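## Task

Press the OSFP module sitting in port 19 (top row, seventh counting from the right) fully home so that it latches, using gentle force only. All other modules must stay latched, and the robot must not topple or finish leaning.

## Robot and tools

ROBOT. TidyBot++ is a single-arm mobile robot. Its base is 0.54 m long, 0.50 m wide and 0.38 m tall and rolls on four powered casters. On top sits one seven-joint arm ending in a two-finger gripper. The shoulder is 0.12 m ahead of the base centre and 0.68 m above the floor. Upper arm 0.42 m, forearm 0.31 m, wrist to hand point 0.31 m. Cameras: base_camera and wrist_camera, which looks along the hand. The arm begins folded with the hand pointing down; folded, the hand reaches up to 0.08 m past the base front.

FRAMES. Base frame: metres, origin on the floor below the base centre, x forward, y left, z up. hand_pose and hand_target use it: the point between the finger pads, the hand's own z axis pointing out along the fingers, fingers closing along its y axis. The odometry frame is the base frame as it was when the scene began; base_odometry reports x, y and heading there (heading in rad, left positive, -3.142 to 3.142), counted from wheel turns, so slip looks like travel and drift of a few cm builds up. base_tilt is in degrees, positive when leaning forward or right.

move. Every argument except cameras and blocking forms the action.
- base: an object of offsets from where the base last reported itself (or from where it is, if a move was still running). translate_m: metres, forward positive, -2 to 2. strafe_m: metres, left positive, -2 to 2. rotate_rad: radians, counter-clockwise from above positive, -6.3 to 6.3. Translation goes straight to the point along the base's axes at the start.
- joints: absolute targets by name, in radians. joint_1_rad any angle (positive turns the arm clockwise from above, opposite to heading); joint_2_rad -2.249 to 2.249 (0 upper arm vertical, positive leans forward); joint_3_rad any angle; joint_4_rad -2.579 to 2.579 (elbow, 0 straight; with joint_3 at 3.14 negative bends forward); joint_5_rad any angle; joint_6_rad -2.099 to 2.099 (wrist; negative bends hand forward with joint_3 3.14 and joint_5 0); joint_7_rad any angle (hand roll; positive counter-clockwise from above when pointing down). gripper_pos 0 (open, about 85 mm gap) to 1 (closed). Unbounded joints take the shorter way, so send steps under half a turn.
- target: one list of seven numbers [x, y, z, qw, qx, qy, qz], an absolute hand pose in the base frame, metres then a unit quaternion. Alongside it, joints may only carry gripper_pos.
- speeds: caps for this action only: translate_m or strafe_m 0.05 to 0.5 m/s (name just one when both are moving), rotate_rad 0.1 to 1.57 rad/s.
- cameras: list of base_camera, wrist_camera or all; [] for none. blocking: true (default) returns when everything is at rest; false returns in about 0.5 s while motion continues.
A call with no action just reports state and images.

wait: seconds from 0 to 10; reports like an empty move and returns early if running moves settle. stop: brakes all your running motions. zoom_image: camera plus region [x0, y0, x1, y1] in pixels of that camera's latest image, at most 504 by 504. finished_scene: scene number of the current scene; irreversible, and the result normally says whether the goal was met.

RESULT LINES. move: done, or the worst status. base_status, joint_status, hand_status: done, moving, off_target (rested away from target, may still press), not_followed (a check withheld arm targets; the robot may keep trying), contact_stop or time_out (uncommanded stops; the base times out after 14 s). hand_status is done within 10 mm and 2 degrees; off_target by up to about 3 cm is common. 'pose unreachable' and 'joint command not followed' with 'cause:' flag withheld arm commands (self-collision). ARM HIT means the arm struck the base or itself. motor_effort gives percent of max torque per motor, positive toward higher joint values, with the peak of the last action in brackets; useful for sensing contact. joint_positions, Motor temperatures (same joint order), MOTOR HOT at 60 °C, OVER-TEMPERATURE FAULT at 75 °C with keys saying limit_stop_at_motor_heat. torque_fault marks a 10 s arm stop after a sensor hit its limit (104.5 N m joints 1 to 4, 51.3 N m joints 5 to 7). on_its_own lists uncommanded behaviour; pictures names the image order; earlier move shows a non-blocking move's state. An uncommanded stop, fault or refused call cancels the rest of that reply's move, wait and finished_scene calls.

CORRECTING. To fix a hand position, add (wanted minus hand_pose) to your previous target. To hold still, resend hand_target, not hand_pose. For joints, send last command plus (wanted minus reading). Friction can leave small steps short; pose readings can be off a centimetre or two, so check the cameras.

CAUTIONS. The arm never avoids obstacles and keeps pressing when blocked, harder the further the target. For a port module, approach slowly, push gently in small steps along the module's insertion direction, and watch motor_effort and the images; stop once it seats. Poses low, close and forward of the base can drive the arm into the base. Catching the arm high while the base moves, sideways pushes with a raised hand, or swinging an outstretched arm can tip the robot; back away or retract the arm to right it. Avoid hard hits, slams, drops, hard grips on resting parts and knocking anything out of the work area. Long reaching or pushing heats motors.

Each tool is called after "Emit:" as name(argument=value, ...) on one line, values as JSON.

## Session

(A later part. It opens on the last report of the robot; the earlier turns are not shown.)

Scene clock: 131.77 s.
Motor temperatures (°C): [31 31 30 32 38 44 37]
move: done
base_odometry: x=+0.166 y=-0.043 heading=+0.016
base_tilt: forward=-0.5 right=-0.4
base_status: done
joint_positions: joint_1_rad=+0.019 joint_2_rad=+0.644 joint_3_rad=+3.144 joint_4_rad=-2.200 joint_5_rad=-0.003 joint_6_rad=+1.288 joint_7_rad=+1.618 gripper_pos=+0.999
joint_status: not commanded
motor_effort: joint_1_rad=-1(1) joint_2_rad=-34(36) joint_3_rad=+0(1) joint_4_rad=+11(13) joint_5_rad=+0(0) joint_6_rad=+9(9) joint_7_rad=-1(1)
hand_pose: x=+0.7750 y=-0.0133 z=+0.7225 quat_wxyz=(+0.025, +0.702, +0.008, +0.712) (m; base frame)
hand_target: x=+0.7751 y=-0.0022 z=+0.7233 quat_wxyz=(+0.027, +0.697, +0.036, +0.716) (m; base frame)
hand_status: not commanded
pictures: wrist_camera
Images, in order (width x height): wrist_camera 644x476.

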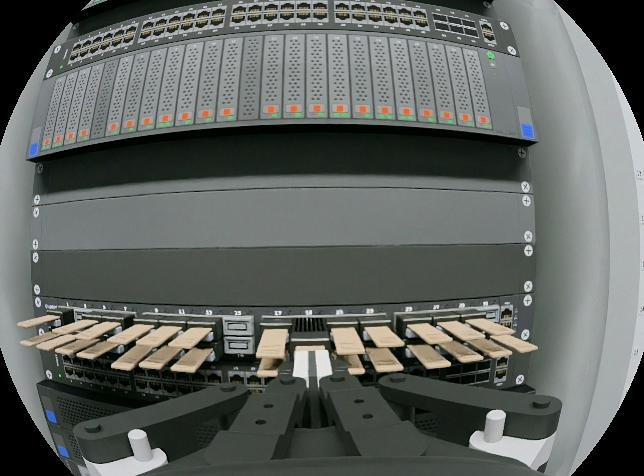

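Emit:
wait(seconds=0.3, cameras=["wrist_camera"])

Emit:
zoom_image(camera="wrist_camera", region=[283, 310, 339, 371])

Scene clock: 132.97 s.
Motor temperatures (°C): [31 31 30 32 38 44 37]
base_odometry: x=+0.166 y=-0.043 heading=+0.016
base_tilt: forward=-0.5 right=-0.4
base_status: done
joint_positions: joint_1_rad=+0.019 joint_2_rad=+0.644 joint_3_rad=+3.144 joint_4_rad=-2.200 joint_5_rad=-0.003 joint_6_rad=+1.288 joint_7_rad=+1.618 gripper_pos=+0.999
joint_status: not commanded
motor_effort: joint_1_rad=-1(1) joint_2_rad=-34(36) joint_3_rad=+0(1) joint_4_rad=+11(13) joint_5_rad=+0(0) joint_6_rad=+9(9) joint_7_rad=-1(1)
hand_pose: x=+0.7750 y=-0.0133 z=+0.7225 quat_wxyz=(+0.025, +0.702, +0.008, +0.712) (m; base frame)
hand_target: x=+0.7751 y=-0.0022 z=+0.7233 quat_wxyz=(+0.027, +0.697, +0.036, +0.716) (m; base frame)
hand_status: not commanded
wait: 0.30 s; at rest from the start
pictures: wrist_camera
Images, in order (width x height): wrist_camera 644x476.

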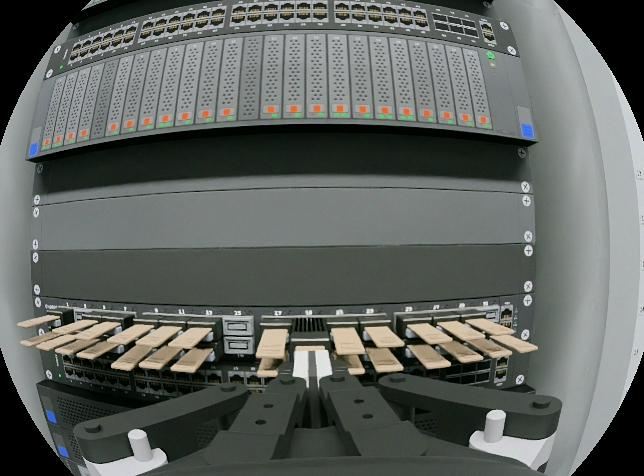

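Scaled by 8.262.

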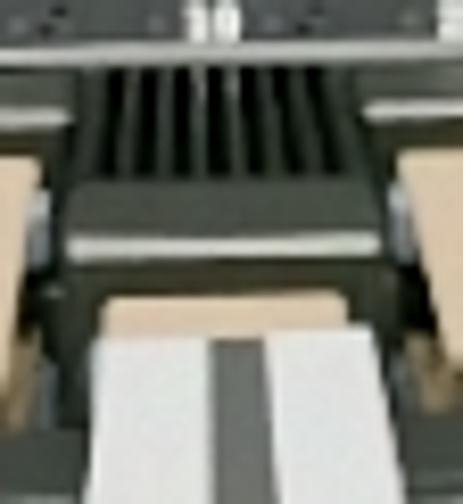

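Emit:
move(base={"translate_m": 0.006}, speeds={"translate_m": 0.05}, joints={"joint_4_rad": -2.18}, cameras=["wrist_camera"])

Emit:
zoom_image(camera="wrist_camera", region=[283, 310, 339, 371])

Scene clock: 134.97 s.
Motor temperatures (°C): [31 31 30 32 38 44 37]
move: done
base_odometry: x=+0.173 y=-0.043 heading=+0.016
base_tilt: forward=-0.6 right=-0.4
base_status: done
joint_positions: joint_1_rad=+0.019 joint_2_rad=+0.642 joint_3_rad=+3.144 joint_4_rad=-2.197 joint_5_rad=-0.003 joint_6_rad=+1.288 joint_7_rad=+1.618 gripper_pos=+0.999
joint_status: all done
motor_effort: joint_1_rad=+0(2) joint_2_rad=-33(36) joint_3_rad=+1(1) joint_4_rad=+12(15) joint_5_rad=+0(0) joint_6_rad=+8(9) joint_7_rad=-1(1)
hand_pose: x=+0.7758 y=-0.0133 z=+0.7251 quat_wxyz=(+0.026, +0.700, +0.008, +0.714) (m; base frame)
hand_target: x=+0.7809 y=-0.0024 z=+0.7313 quat_wxyz=(+0.027, +0.689, +0.036, +0.723) (m; base frame)
hand_status: not commanded
pictures: wrist_camera
Images, in order (width x height): wrist_camera 644x476.

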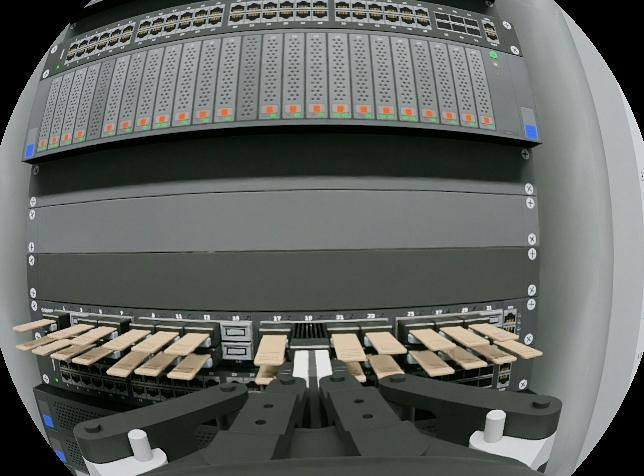

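Scaled by 8.262.

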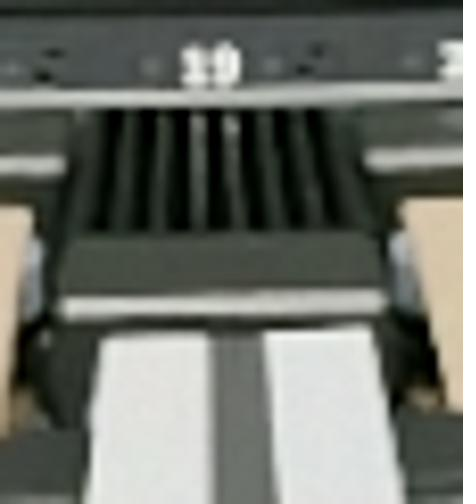

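Emit:
move(cameras=["wrist_camera"])

Emit:
zoom_image(camera="wrist_camera", region=[283, 310, 339, 371])

Scene clock: 137.90 s.
Motor temperatures (°C): [31 31 30 32 38 44 37]
base_odometry: x=+0.173 y=-0.043 heading=+0.016
base_tilt: forward=-0.5 right=-0.4
base_status: done
joint_positions: joint_1_rad=+0.019 joint_2_rad=+0.642 joint_3_rad=+3.144 joint_4_rad=-2.197 joint_5_rad=-0.003 joint_6_rad=+1.288 joint_7_rad=+1.618 gripper_pos=+0.999
joint_status: all done
motor_effort: joint_1_rad=-1(2) joint_2_rad=-33(36) joint_3_rad=+1(1) joint_4_rad=+13(15) joint_5_rad=+0(0) joint_6_rad=+8(9) joint_7_rad=-1(1)
hand_pose: x=+0.7758 y=-0.0133 z=+0.7251 quat_wxyz=(+0.026, +0.700, +0.008, +0.714) (m; base frame)
hand_target: x=+0.7809 y=-0.0024 z=+0.7313 quat_wxyz=(+0.027, +0.689, +0.036, +0.723) (m; base frame)
hand_status: not commanded
pictures: wrist_camera
Images, in order (width x height): wrist_camera 644x476.

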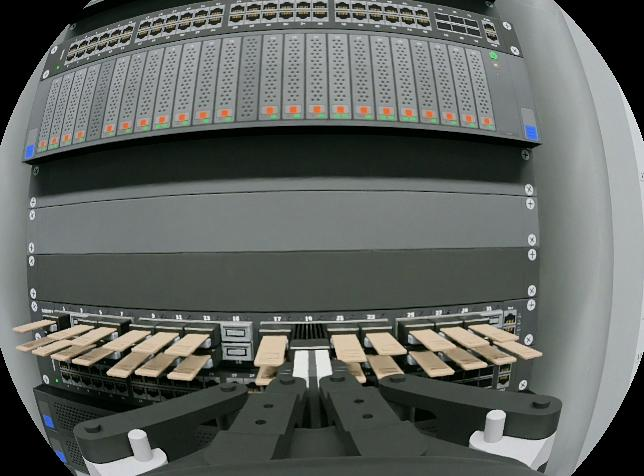

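Scaled by 8.262.

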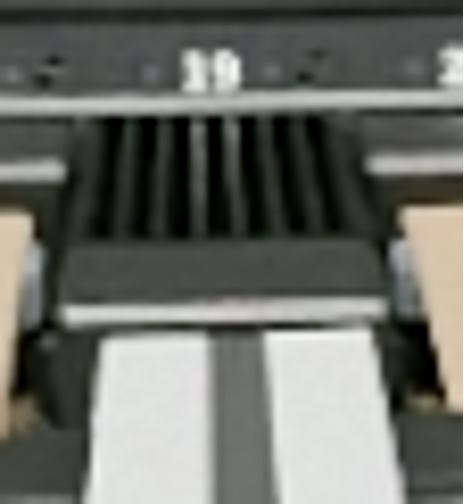

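Emit:
move(base={"translate_m": 0.006}, speeds={"translate_m": 0.05}, cameras=["wrist_camera"])

Emit:
zoom_image(camera="wrist_camera", region=[283, 310, 339, 371])

Scene clock: 141.87 s.
Motor temperatures (°C): [31 31 30 32 38 44 37]
move: done
base_odometry: x=+0.179 y=-0.043 heading=+0.016
base_tilt: forward=-0.5 right=-0.4
base_status: done
joint_positions: joint_1_rad=+0.019 joint_2_rad=+0.640 joint_3_rad=+3.144 joint_4_rad=-2.196 joint_5_rad=-0.003 joint_6_rad=+1.288 joint_7_rad=+1.618 gripper_pos=+0.999
joint_status: not commanded
motor_effort: joint_1_rad=+0(1) joint_2_rad=-32(35) joint_3_rad=+1(1) joint_4_rad=+12(15) joint_5_rad=+0(0) joint_6_rad=+8(9) joint_7_rad=-1(1)
hand_pose: x=+0.7760 y=-0.0133 z=+0.7267 quat_wxyz=(+0.026, +0.699, +0.008, +0.715) (m; base frame)
hand_target: x=+0.7809 y=-0.0024 z=+0.7313 quat_wxyz=(+0.027, +0.689, +0.036, +0.723) (m; base frame)
hand_status: not commanded
pictures: wrist_camera
Images, in order (width x height): wrist_camera 644x476.

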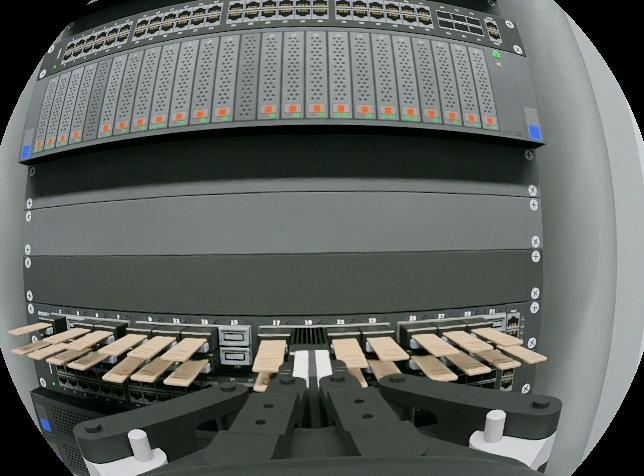

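Scaled by 8.262.

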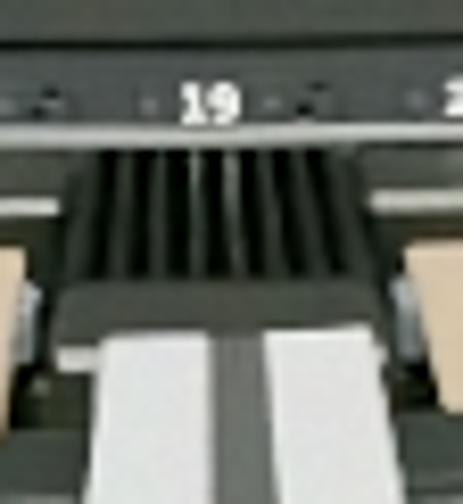

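Emit:
move(base={"translate_m": 0.005}, speeds={"translate_m": 0.05}, cameras=["wrist_camera"])

Emit:
zoom_image(camera="wrist_camera", region=[283, 310, 339, 371])

Scene clock: 145.67 s.
Motor temperatures (°C): [31 31 30 32 38 44 37]
move: done
base_odometry: x=+0.184 y=-0.043 heading=+0.016
base_tilt: forward=-0.5 right=-0.4
base_status: done
joint_positions: joint_1_rad=+0.019 joint_2_rad=+0.638 joint_3_rad=+3.144 joint_4_rad=-2.195 joint_5_rad=-0.003 joint_6_rad=+1.288 joint_7_rad=+1.618 gripper_pos=+0.999
joint_status: not commanded
motor_effort: joint_1_rad=+0(1) joint_2_rad=-32(34) joint_3_rad=+1(2) joint_4_rad=+12(14) joint_5_rad=-1(1) joint_6_rad=+8(8) joint_7_rad=-1(1)
hand_pose: x=+0.7760 y=-0.0133 z=+0.7283 quat_wxyz=(+0.026, +0.698, +0.008, +0.716) (m; base frame)
hand_target: x=+0.7809 y=-0.0024 z=+0.7313 quat_wxyz=(+0.027, +0.689, +0.036, +0.723) (m; base frame)
hand_status: not commanded
pictures: wrist_camera
Images, in order (width x height): wrist_camera 644x476.

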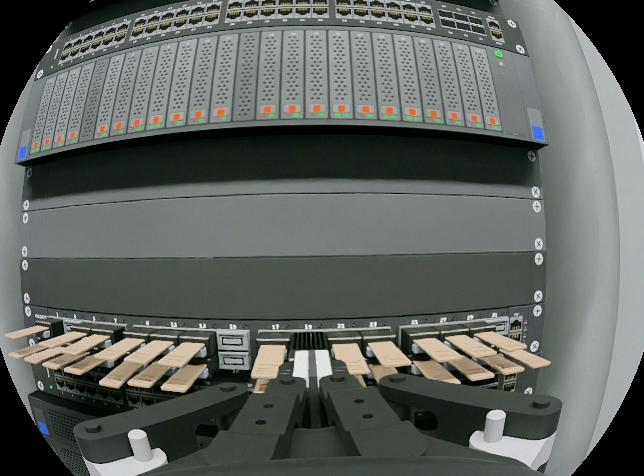

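Scaled by 8.262.

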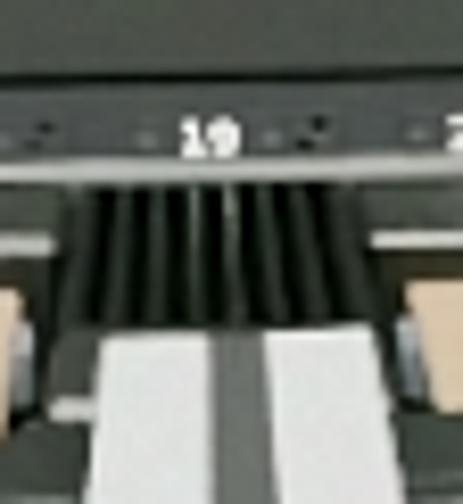

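Emit:
zoom_image(camera="wrist_camera", region=[250, 310, 370, 400])

Scaled by 4.200.

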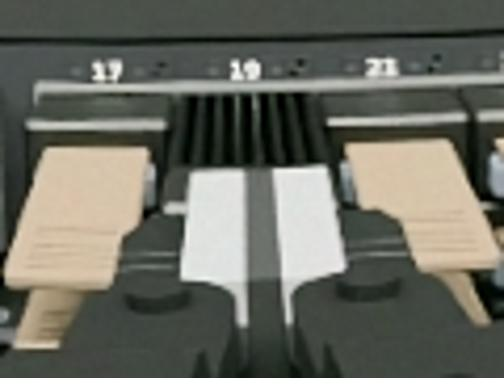

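Emit:
move(base={"translate_m": -0.026}, speeds={"translate_m": 0.1}, cameras=["wrist_camera"])

Emit:
zoom_image(camera="wrist_camera", region=[283, 310, 339, 371])

Scene clock: 158.20 s.
Motor temperatures (°C): [31 31 30 32 38 44 37]
move: done
base_odometry: x=+0.158 y=-0.044 heading=+0.016
base_tilt: forward=-0.5 right=-0.4
base_status: done
joint_positions: joint_1_rad=+0.019 joint_2_rad=+0.638 joint_3_rad=+3.144 joint_4_rad=-2.193 joint_5_rad=-0.003 joint_6_rad=+1.288 joint_7_rad=+1.618 gripper_pos=+0.999
joint_status: not commanded
motor_effort: joint_1_rad=-1(1) joint_2_rad=-34(35) joint_3_rad=+0(1) joint_4_rad=+10(13) joint_5_rad=+0(1) joint_6_rad=+9(9) joint_7_rad=-1(1)
hand_pose: x=+0.7769 y=-0.0134 z=+0.7293 quat_wxyz=(+0.026, +0.697, +0.008, +0.716) (m; base frame)
hand_target: x=+0.7809 y=-0.0024 z=+0.7313 quat_wxyz=(+0.027, +0.689, +0.036, +0.723) (m; base frame)
hand_status: not commanded
pictures: wrist_camera
Images, in order (width x height): wrist_camera 644x476.

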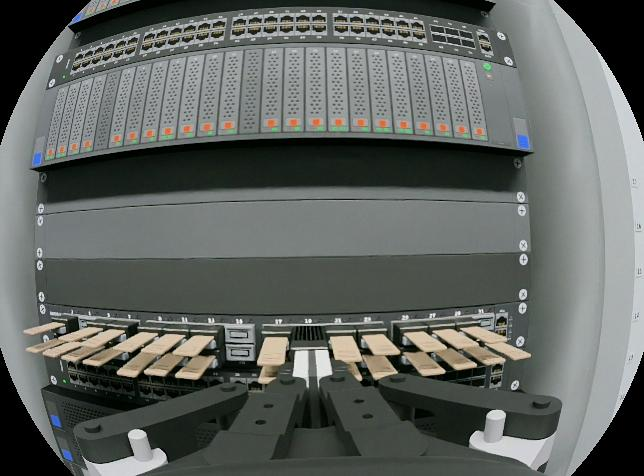

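Scaled by 8.262.

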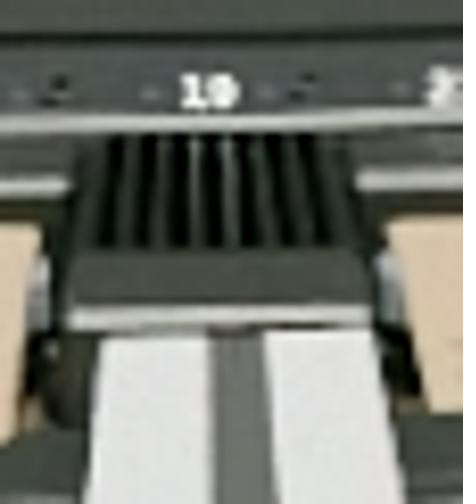

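Emit:
move(joints={"joint_2_rad": 0.656, "joint_4_rad": -2.20}, cameras=["wrist_camera"])

Emit:
zoom_image(camera="wrist_camera", region=[283, 310, 339, 371])

Scene clock: 159.63 s.
Motor temperatures (°C): [31 31 30 32 38 44 37]
move: done
base_odometry: x=+0.158 y=-0.044 heading=+0.016
base_tilt: forward=-0.5 right=-0.4
base_status: not commanded
joint_positions: joint_1_rad=+0.019 joint_2_rad=+0.638 joint_3_rad=+3.144 joint_4_rad=-2.200 joint_5_rad=-0.003 joint_6_rad=+1.288 joint_7_rad=+1.618 gripper_pos=+0.999
joint_status: all done
motor_effort: joint_1_rad=+0(1) joint_2_rad=-34(36) joint_3_rad=+1(1) joint_4_rad=+10(12) joint_5_rad=+0(0) joint_6_rad=+9(9) joint_7_rad=-1(1)
hand_pose: x=+0.7747 y=-0.0133 z=+0.7263 quat_wxyz=(+0.026, +0.700, +0.008, +0.714) (m; base frame)
hand_target: x=+0.7753 y=-0.0023 z=+0.7207 quat_wxyz=(+0.027, +0.698, +0.036, +0.715) (m; base frame)
hand_status: not commanded
pictures: wrist_camera
Images, in order (width x height): wrist_camera 644x476.

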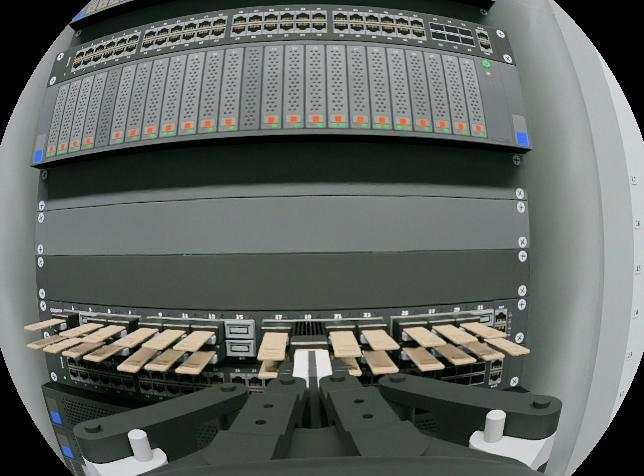

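Scaled by 8.262.

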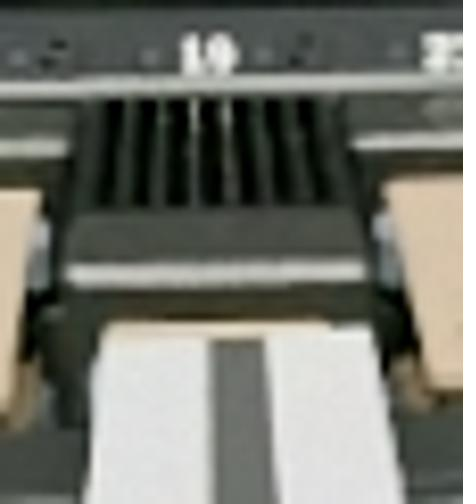

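Emit:
move(joints={"joint_2_rad": 0.664}, cameras=["wrist_camera"])

Emit:
zoom_image(camera="wrist_camera", region=[283, 310, 339, 371])

Scene clock: 160.70 s.
Motor temperatures (°C): [31 31 30 32 38 44 37]
move: done
base_odometry: x=+0.158 y=-0.044 heading=+0.016
base_tilt: forward=-0.5 right=-0.4
base_status: not commanded
joint_positions: joint_1_rad=+0.019 joint_2_rad=+0.643 joint_3_rad=+3.144 joint_4_rad=-2.200 joint_5_rad=-0.003 joint_6_rad=+1.288 joint_7_rad=+1.618 gripper_pos=+0.999
joint_status: all done
motor_effort: joint_1_rad=-1(1) joint_2_rad=-34(35) joint_3_rad=+1(1) joint_4_rad=+11(12) joint_5_rad=+0(0) joint_6_rad=+9(9) joint_7_rad=-1(1)
hand_pose: x=+0.7749 y=-0.0133 z=+0.7229 quat_wxyz=(+0.025, +0.702, +0.008, +0.712) (m; base frame)
hand_target: x=+0.7756 y=-0.0023 z=+0.7154 quat_wxyz=(+0.026, +0.701, +0.036, +0.712) (m; base frame)
hand_status: not commanded
pictures: wrist_camera
Images, in order (width x height): wrist_camera 644x476.

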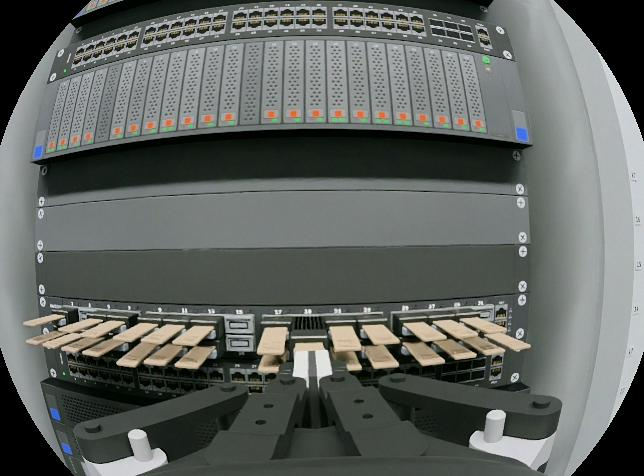

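Scaled by 8.262.

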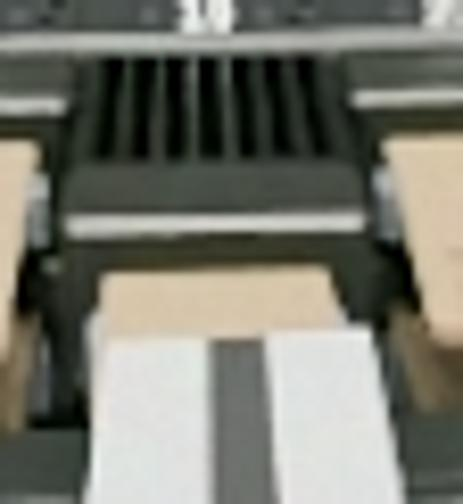

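Emit:
move(base={"translate_m": 0.012}, speeds={"translate_m": 0.05}, cameras=["wrist_camera"])

Emit:
zoom_image(camera="wrist_camera", region=[283, 310, 339, 371])

Scene clock: 162.77 s.
Motor temperatures (°C): [31 31 30 32 38 44 37]
move: done
base_odometry: x=+0.170 y=-0.044 heading=+0.016
base_tilt: forward=-0.5 right=-0.4
base_status: done
joint_positions: joint_1_rad=+0.019 joint_2_rad=+0.645 joint_3_rad=+3.144 joint_4_rad=-2.205 joint_5_rad=-0.003 joint_6_rad=+1.288 joint_7_rad=+1.618 gripper_pos=+0.999
joint_status: not commanded
motor_effort: joint_1_rad=-1(2) joint_2_rad=-34(36) joint_3_rad=+0(1) joint_4_rad=+13(16) joint_5_rad=+0(1) joint_6_rad=+9(9) joint_7_rad=-1(1)
hand_pose: x=+0.7734 y=-0.0133 z=+0.7195 quat_wxyz=(+0.025, +0.704, +0.008, +0.710) (m; base frame)
hand_target: x=+0.7756 y=-0.0023 z=+0.7154 quat_wxyz=(+0.026, +0.701, +0.036, +0.712) (m; base frame)
hand_status: not commanded
pictures: wrist_camera
Images, in order (width x height): wrist_camera 644x476.

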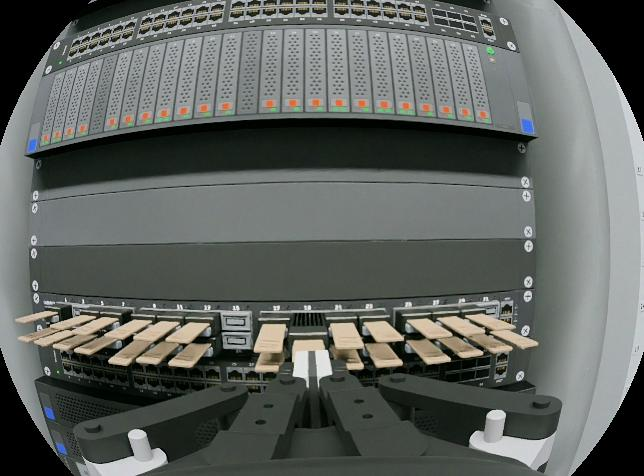

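Scaled by 8.262.

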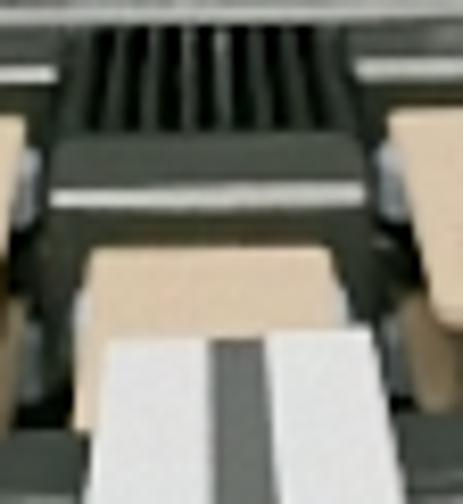

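Emit:
move(joints={"joint_2_rad": 0.655, "joint_4_rad": -2.19}, cameras=["wrist_camera"])

Emit:
zoom_image(camera="wrist_camera", region=[283, 310, 339, 371])

Scene clock: 165.77 s.
Motor temperatures (°C): [31 31 30 32 38 44 37]
move: done
base_odometry: x=+0.170 y=-0.044 heading=+0.016
base_tilt: forward=-0.5 right=-0.4
base_status: not commanded
joint_positions: joint_1_rad=+0.019 joint_2_rad=+0.644 joint_3_rad=+3.144 joint_4_rad=-2.205 joint_5_rad=-0.003 joint_6_rad=+1.288 joint_7_rad=+1.618 gripper_pos=+0.999
joint_status: all done
motor_effort: joint_1_rad=-1(1) joint_2_rad=-34(35) joint_3_rad=+0(1) joint_4_rad=+13(15) joint_5_rad=+0(0) joint_6_rad=+9(9) joint_7_rad=-1(1)
hand_pose: x=+0.7735 y=-0.0133 z=+0.7205 quat_wxyz=(+0.025, +0.704, +0.008, +0.710) (m; base frame)
hand_target: x=+0.7782 y=-0.0023 z=+0.7253 quat_wxyz=(+0.027, +0.694, +0.036, +0.718) (m; base frame)
hand_status: not commanded
pictures: wrist_camera
Images, in order (width x height): wrist_camera 644x476.

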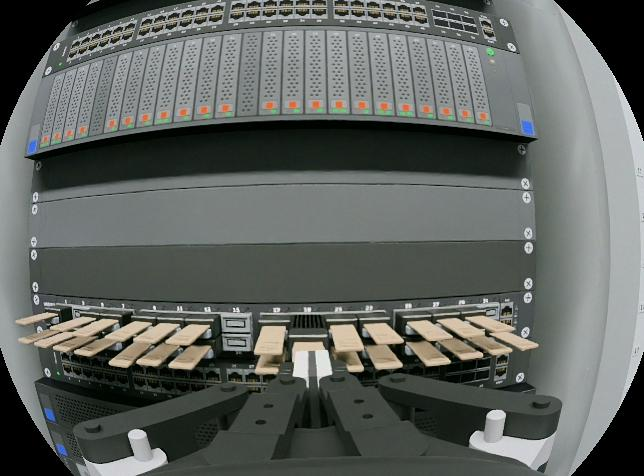

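Scaled by 8.262.

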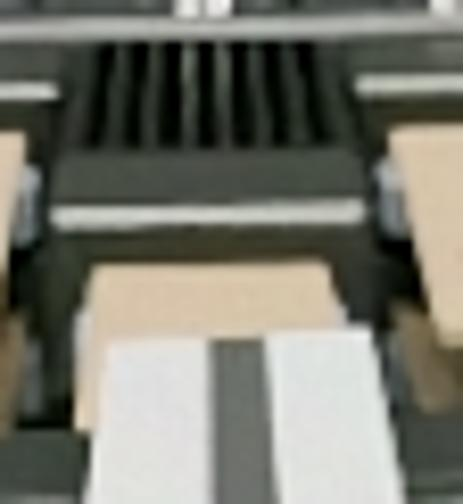

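Emit:
move(base={"translate_m": 0.005}, speeds={"translate_m": 0.05}, cameras=["wrist_camera"])

Emit:
zoom_image(camera="wrist_camera", region=[283, 310, 339, 371])

Scene clock: 166.87 s.
Motor temperatures (°C): [31 31 30 32 38 44 37]
move: done
base_odometry: x=+0.175 y=-0.044 heading=+0.015
base_tilt: forward=-0.5 right=-0.4
base_status: done
joint_positions: joint_1_rad=+0.019 joint_2_rad=+0.643 joint_3_rad=+3.144 joint_4_rad=-2.205 joint_5_rad=-0.003 joint_6_rad=+1.288 joint_7_rad=+1.618 gripper_pos=+0.999
joint_status: not commanded
motor_effort: joint_1_rad=-1(2) joint_2_rad=-33(36) joint_3_rad=+1(1) joint_4_rad=+13(15) joint_5_rad=+0(0) joint_6_rad=+8(9) joint_7_rad=-1(1)
hand_pose: x=+0.7734 y=-0.0133 z=+0.7210 quat_wxyz=(+0.025, +0.703, +0.008, +0.710) (m; base frame)
hand_target: x=+0.7782 y=-0.0023 z=+0.7253 quat_wxyz=(+0.027, +0.694, +0.036, +0.718) (m; base frame)
hand_status: not commanded
pictures: wrist_camera
Images, in order (width x height): wrist_camera 644x476.

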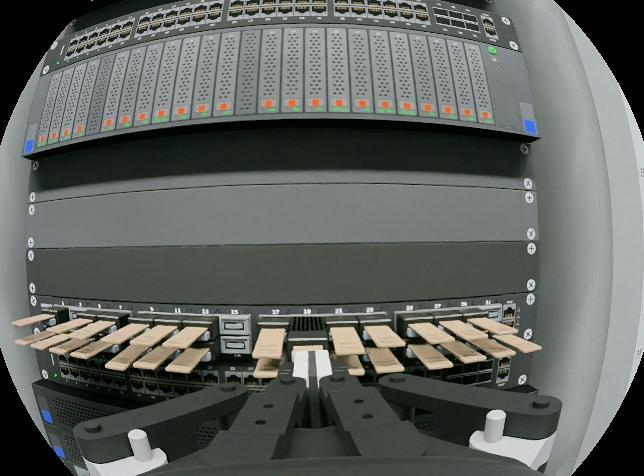

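Scaled by 8.262.

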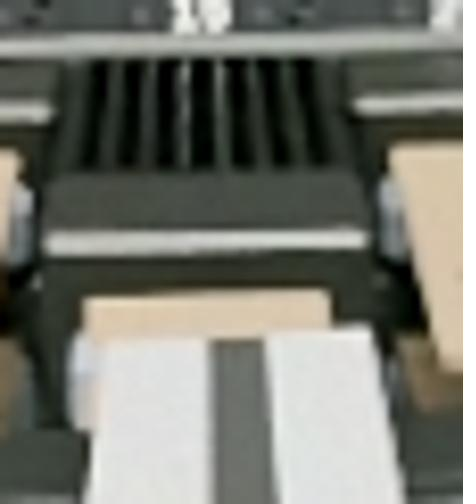

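Emit:
zoom_image(camera="wrist_camera", region=[284, 338, 340, 378])

Scaled by 9.000.

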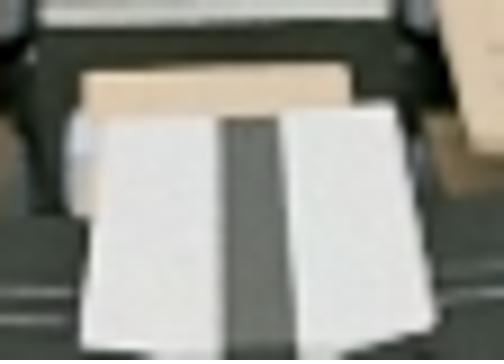

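Emit:
move(base={"translate_m": -0.025}, speeds={"translate_m": 0.1}, cameras=[])

Emit:
move(joints={"joint_2_rad": 0.674, "joint_4_rad": -2.20}, cameras=["wrist_camera"])

Emit:
zoom_image(camera="wrist_camera", region=[283, 310, 339, 371])

Scene clock: 181.00 s.
Motor temperatures (°C): [31 31 30 32 38 44 37]
move: done
base_odometry: x=+0.150 y=-0.044 heading=+0.016
base_tilt: forward=-0.5 right=-0.4
base_status: done
joint_positions: joint_1_rad=+0.019 joint_2_rad=+0.642 joint_3_rad=+3.144 joint_4_rad=-2.201 joint_5_rad=-0.003 joint_6_rad=+1.288 joint_7_rad=+1.618 gripper_pos=+0.999
joint_status: not commanded
motor_effort: joint_1_rad=-1(2) joint_2_rad=-34(36) joint_3_rad=+0(1) joint_4_rad=+12(12) joint_5_rad=+0(0) joint_6_rad=+9(9) joint_7_rad=-1(1)
hand_pose: x=+0.7745 y=-0.0133 z=+0.7230 quat_wxyz=(+0.025, +0.702, +0.008, +0.712) (m; base frame)
hand_target: x=+0.7782 y=-0.0023 z=+0.7253 quat_wxyz=(+0.027, +0.694, +0.036, +0.718) (m; base frame)
hand_status: not commanded
pictures: none
No camera images: "cameras" was empty.

Scene clock: 181.63 s.
Motor temperatures (°C): [31 32 30 32 38 44 37]
move: done
base_odometry: x=+0.150 y=-0.044 heading=+0.016
base_tilt: forward=-0.5 right=-0.4
base_status: not commanded
joint_positions: joint_1_rad=+0.019 joint_2_rad=+0.656 joint_3_rad=+3.144 joint_4_rad=-2.201 joint_5_rad=-0.003 joint_6_rad=+1.288 joint_7_rad=+1.618 gripper_pos=+0.999
joint_status: all done
motor_effort: joint_1_rad=-1(1) joint_2_rad=-34(35) joint_3_rad=+0(1) joint_4_rad=+11(12) joint_5_rad=+0(0) joint_6_rad=+9(9) joint_7_rad=-1(1)
hand_pose: x=+0.7750 y=-0.0133 z=+0.7140 quat_wxyz=(+0.025, +0.707, +0.008, +0.707) (m; base frame)
hand_target: x=+0.7759 y=-0.0023 z=+0.7089 quat_wxyz=(+0.026, +0.705, +0.037, +0.708) (m; base frame)
hand_status: not commanded
pictures: wrist_camera
Images, in order (width x height): wrist_camera 644x476.

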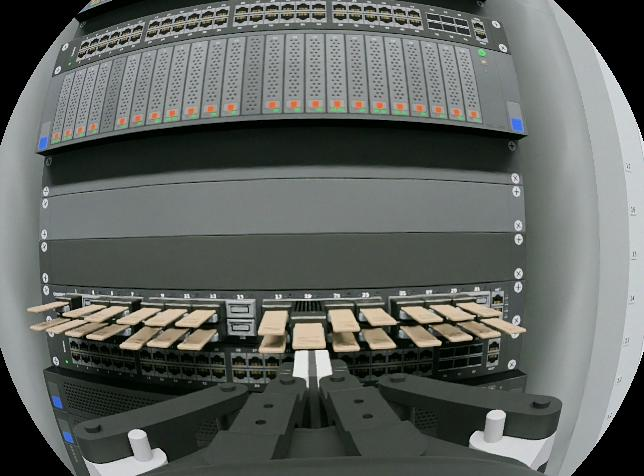

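Scaled by 8.262.

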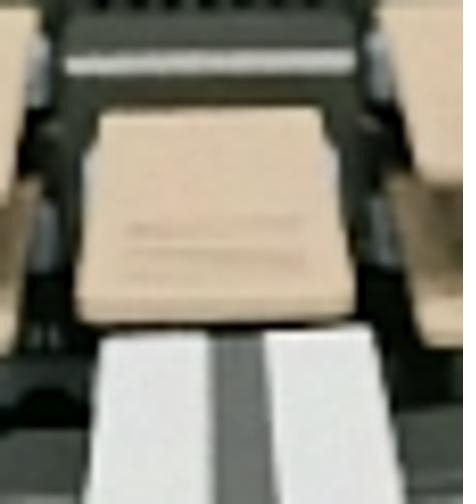

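Emit:
move(base={"translate_m": 0.012, "strafe_m": 0.0012}, speeds={"translate_m": 0.05}, cameras=["wrist_camera"])

Emit:
zoom_image(camera="wrist_camera", region=[283, 310, 339, 371])

Scene clock: 192.23 s.
Motor temperatures (°C): [31 32 30 32 38 44 37]
move: done
base_odometry: x=+0.162 y=-0.043 heading=+0.015
base_tilt: forward=-0.5 right=-0.4
base_status: done
joint_positions: joint_1_rad=+0.019 joint_2_rad=+0.657 joint_3_rad=+3.144 joint_4_rad=-2.201 joint_5_rad=-0.003 joint_6_rad=+1.288 joint_7_rad=+1.618 gripper_pos=+0.999
joint_status: not commanded
motor_effort: joint_1_rad=-1(2) joint_2_rad=-34(36) joint_3_rad=+0(1) joint_4_rad=+11(12) joint_5_rad=+0(0) joint_6_rad=+9(9) joint_7_rad=-1(1)
hand_pose: x=+0.7751 y=-0.0133 z=+0.7130 quat_wxyz=(+0.025, +0.707, +0.008, +0.707) (m; base frame)
hand_target: x=+0.7759 y=-0.0023 z=+0.7089 quat_wxyz=(+0.026, +0.705, +0.037, +0.708) (m; base frame)
hand_status: not commanded
pictures: wrist_camera
Images, in order (width x height): wrist_camera 644x476.

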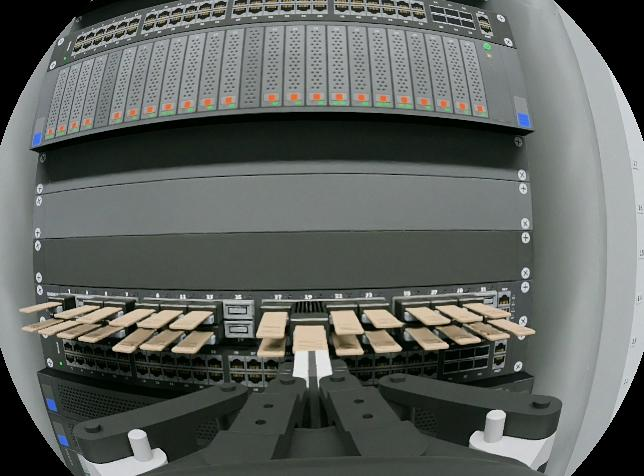

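Scaled by 8.262.

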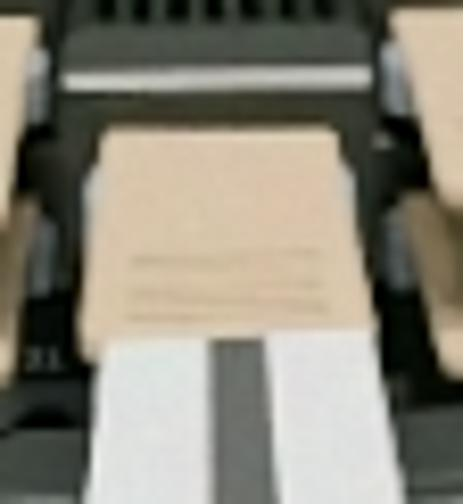

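Emit:
move(joints={"joint_4_rad": -2.185}, cameras=["wrist_camera"])

Emit:
zoom_image(camera="wrist_camera", region=[283, 310, 339, 371])

Scene clock: 193.97 s.
Motor temperatures (°C): [31 32 30 32 38 44 37]
move: done
base_odometry: x=+0.162 y=-0.043 heading=+0.015
base_tilt: forward=-0.5 right=-0.4
base_status: not commanded
joint_positions: joint_1_rad=+0.019 joint_2_rad=+0.657 joint_3_rad=+3.144 joint_4_rad=-2.194 joint_5_rad=-0.003 joint_6_rad=+1.288 joint_7_rad=+1.618 gripper_pos=+0.999
joint_status: all done
motor_effort: joint_1_rad=-1(1) joint_2_rad=-35(35) joint_3_rad=+0(1) joint_4_rad=+11(12) joint_5_rad=+0(0) joint_6_rad=+8(9) joint_7_rad=-1(1)
hand_pose: x=+0.7773 y=-0.0134 z=+0.7160 quat_wxyz=(+0.025, +0.704, +0.008, +0.709) (m; base frame)
hand_target: x=+0.7804 y=-0.0024 z=+0.7148 quat_wxyz=(+0.027, +0.699, +0.036, +0.714) (m; base frame)
hand_status: not commanded
pictures: wrist_camera
Images, in order (width x height): wrist_camera 644x476.

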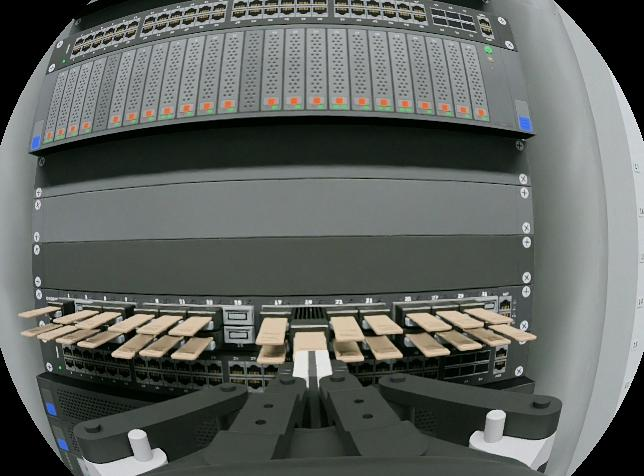

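Scaled by 8.262.

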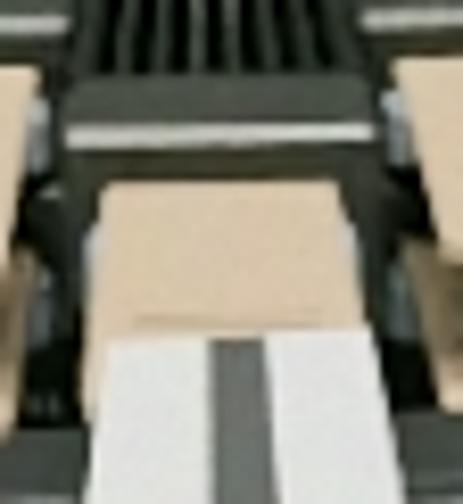

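Emit:
move(joints={"joint_4_rad": -2.178}, cameras=["wrist_camera"])

Emit:
zoom_image(camera="wrist_camera", region=[283, 310, 339, 371])

Scene clock: 194.87 s.
Motor temperatures (°C): [31 32 30 32 38 44 37]
move: done
base_odometry: x=+0.162 y=-0.043 heading=+0.015
base_tilt: forward=-0.5 right=-0.4
base_status: not commanded
joint_positions: joint_1_rad=+0.019 joint_2_rad=+0.657 joint_3_rad=+3.144 joint_4_rad=-2.190 joint_5_rad=-0.003 joint_6_rad=+1.288 joint_7_rad=+1.618 gripper_pos=+0.999
joint_status: all done
motor_effort: joint_1_rad=-1(1) joint_2_rad=-35(35) joint_3_rad=+0(1) joint_4_rad=+11(12) joint_5_rad=+0(0) joint_6_rad=+9(9) joint_7_rad=-1(1)
hand_pose: x=+0.7784 y=-0.0134 z=+0.7174 quat_wxyz=(+0.025, +0.703, +0.008, +0.711) (m; base frame)
hand_target: x=+0.7824 y=-0.0024 z=+0.7176 quat_wxyz=(+0.027, +0.697, +0.036, +0.716) (m; base frame)
hand_status: not commanded
pictures: wrist_camera
Images, in order (width x height): wrist_camera 644x476.

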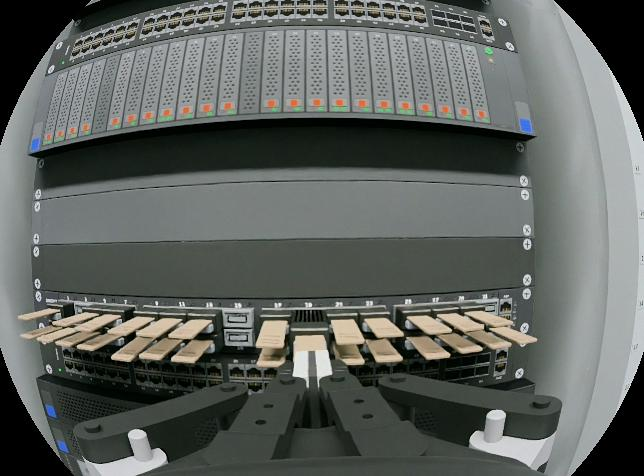

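Scaled by 8.262.

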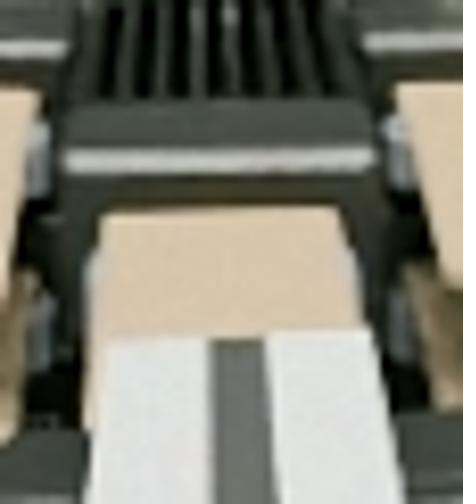

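Emit:
move(base={"translate_m": 0.003}, speeds={"translate_m": 0.05}, cameras=["wrist_camera"])

Emit:
zoom_image(camera="wrist_camera", region=[283, 310, 339, 371])

Scene clock: 196.00 s.
Motor temperatures (°C): [31 32 30 32 38 44 37]
move: done
base_odometry: x=+0.165 y=-0.043 heading=+0.015
base_tilt: forward=-0.5 right=-0.4
base_status: done
joint_positions: joint_1_rad=+0.019 joint_2_rad=+0.658 joint_3_rad=+3.144 joint_4_rad=-2.190 joint_5_rad=-0.003 joint_6_rad=+1.288 joint_7_rad=+1.618 gripper_pos=+0.999
joint_status: not commanded
motor_effort: joint_1_rad=+0(2) joint_2_rad=-34(37) joint_3_rad=+1(1) joint_4_rad=+11(12) joint_5_rad=+0(0) joint_6_rad=+9(9) joint_7_rad=-1(1)
hand_pose: x=+0.7784 y=-0.0134 z=+0.7172 quat_wxyz=(+0.025, +0.703, +0.008, +0.710) (m; base frame)
hand_target: x=+0.7824 y=-0.0024 z=+0.7176 quat_wxyz=(+0.027, +0.697, +0.036, +0.716) (m; base frame)
hand_status: not commanded
pictures: wrist_camera
Images, in order (width x height): wrist_camera 644x476.

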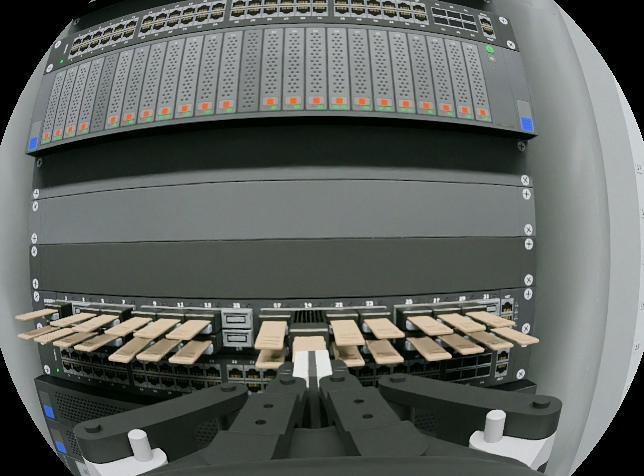

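Scaled by 8.262.

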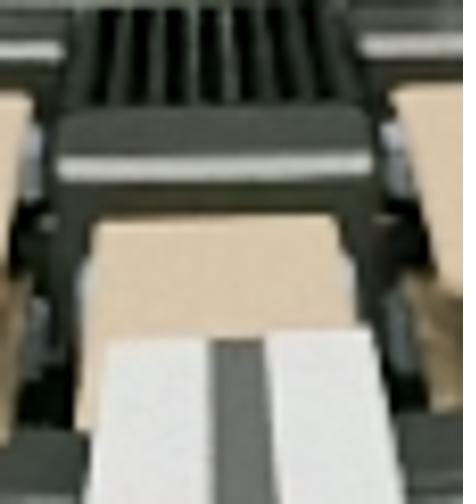

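Emit:
move(base={"translate_m": 0.003}, speeds={"translate_m": 0.05}, cameras=["wrist_camera"])

Emit:
zoom_image(camera="wrist_camera", region=[283, 310, 339, 371])

Scene clock: 197.10 s.
Motor temperatures (°C): [31 32 30 32 38 44 37]
move: done
base_odometry: x=+0.168 y=-0.043 heading=+0.015
base_tilt: forward=-0.5 right=-0.4
base_status: done
joint_positions: joint_1_rad=+0.019 joint_2_rad=+0.658 joint_3_rad=+3.144 joint_4_rad=-2.191 joint_5_rad=-0.003 joint_6_rad=+1.288 joint_7_rad=+1.618 gripper_pos=+0.999
joint_status: not commanded
motor_effort: joint_1_rad=+0(2) joint_2_rad=-33(36) joint_3_rad=+1(1) joint_4_rad=+13(15) joint_5_rad=+0(0) joint_6_rad=+8(9) joint_7_rad=-1(1)
hand_pose: x=+0.7782 y=-0.0134 z=+0.7170 quat_wxyz=(+0.025, +0.704, +0.008, +0.710) (m; base frame)
hand_target: x=+0.7824 y=-0.0024 z=+0.7176 quat_wxyz=(+0.027, +0.697, +0.036, +0.716) (m; base frame)
hand_status: not commanded
pictures: wrist_camera
Images, in order (width x height): wrist_camera 644x476.

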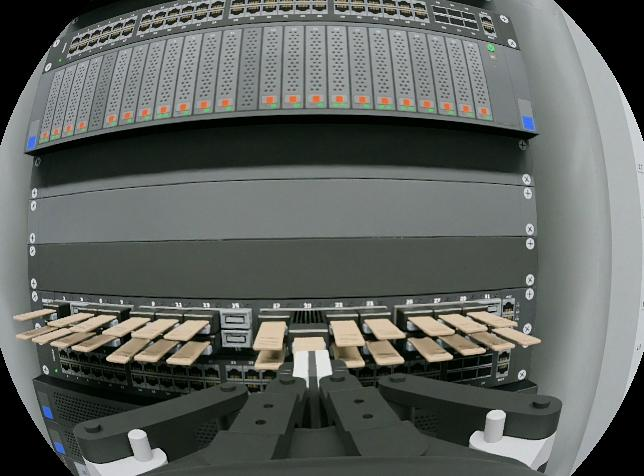

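Scaled by 8.262.

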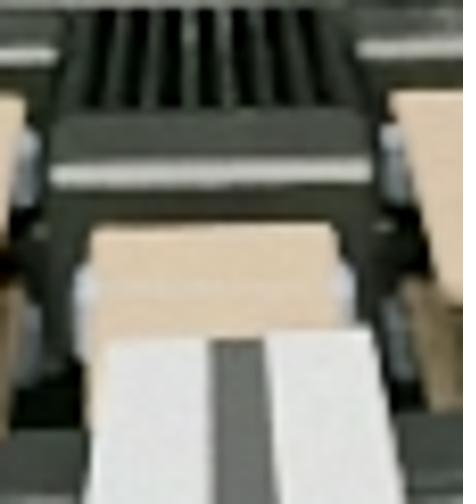

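Emit:
zoom_image(camera="wrist_camera", region=[288, 325, 332, 365])

Scaled by 11.455.

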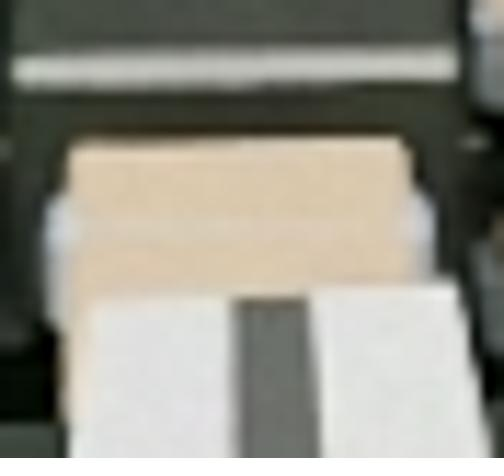

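Emit:
move(joints={"joint_4_rad": -2.165}, cameras=["wrist_camera"])

Emit:
zoom_image(camera="wrist_camera", region=[283, 310, 339, 371])

Scene clock: 199.20 s.
Motor temperatures (°C): [31 32 30 32 38 44 37]
move: done
base_odometry: x=+0.168 y=-0.043 heading=+0.015
base_tilt: forward=-0.5 right=-0.4
base_status: not commanded
joint_positions: joint_1_rad=+0.019 joint_2_rad=+0.658 joint_3_rad=+3.144 joint_4_rad=-2.185 joint_5_rad=-0.003 joint_6_rad=+1.288 joint_7_rad=+1.618 gripper_pos=+0.999
joint_status: all done
motor_effort: joint_1_rad=-1(1) joint_2_rad=-34(34) joint_3_rad=+1(1) joint_4_rad=+13(14) joint_5_rad=+0(0) joint_6_rad=+8(9) joint_7_rad=-1(1)
hand_pose: x=+0.7798 y=-0.0134 z=+0.7191 quat_wxyz=(+0.025, +0.702, +0.008, +0.712) (m; base frame)
hand_target: x=+0.7862 y=-0.0025 z=+0.7228 quat_wxyz=(+0.027, +0.692, +0.036, +0.720) (m; base frame)
hand_status: not commanded
pictures: wrist_camera
Images, in order (width x height): wrist_camera 644x476.

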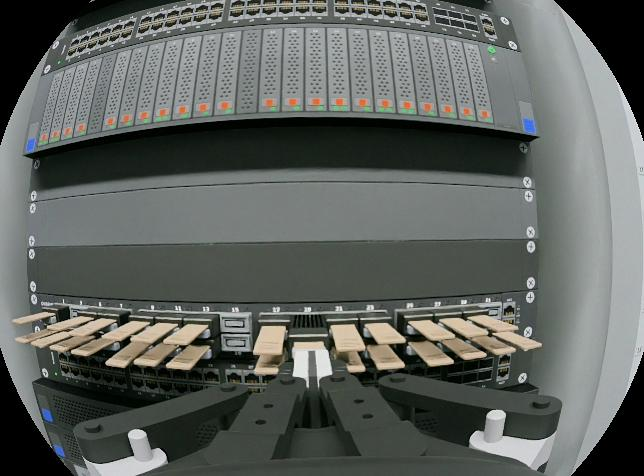

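Scaled by 8.262.

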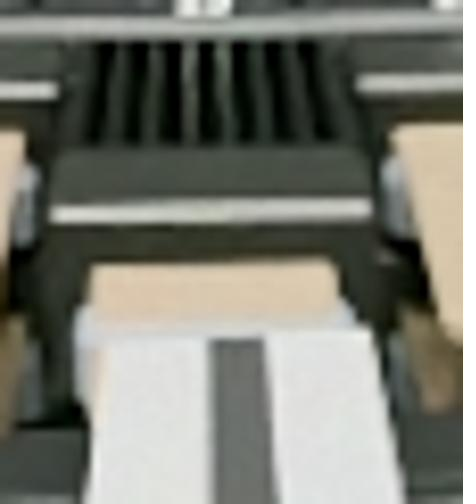

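Emit:
move(joints={"joint_2_rad": 0.656}, cameras=["wrist_camera"])

Emit:
zoom_image(camera="wrist_camera", region=[283, 310, 339, 371])

Scene clock: 202.10 s.
Motor temperatures (°C): [31 32 30 32 38 44 37]
move: done
base_odometry: x=+0.168 y=-0.043 heading=+0.015
base_tilt: forward=-0.5 right=-0.4
base_status: not commanded
joint_positions: joint_1_rad=+0.019 joint_2_rad=+0.644 joint_3_rad=+3.144 joint_4_rad=-2.185 joint_5_rad=-0.003 joint_6_rad=+1.288 joint_7_rad=+1.618 gripper_pos=+0.999
joint_status: all done
motor_effort: joint_1_rad=-1(1) joint_2_rad=-33(35) joint_3_rad=+1(1) joint_4_rad=+12(14) joint_5_rad=+0(0) joint_6_rad=+8(9) joint_7_rad=-1(1)
hand_pose: x=+0.7795 y=-0.0134 z=+0.7284 quat_wxyz=(+0.026, +0.696, +0.008, +0.717) (m; base frame)
hand_target: x=+0.7854 y=-0.0025 z=+0.7348 quat_wxyz=(+0.028, +0.686, +0.036, +0.727) (m; base frame)
hand_status: not commanded
pictures: wrist_camera
Images, in order (width x height): wrist_camera 644x476.

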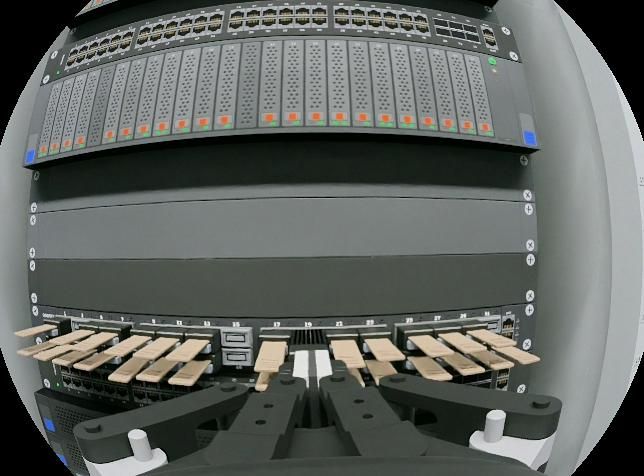

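Scaled by 8.262.

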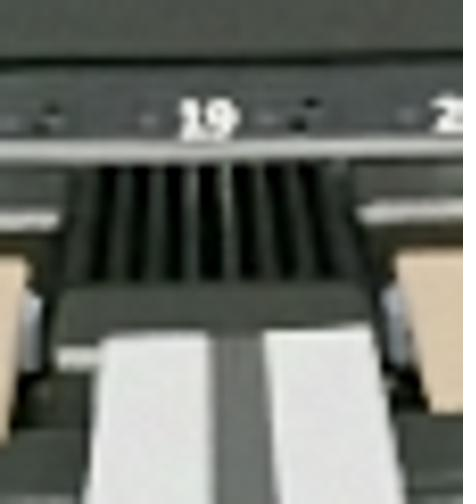

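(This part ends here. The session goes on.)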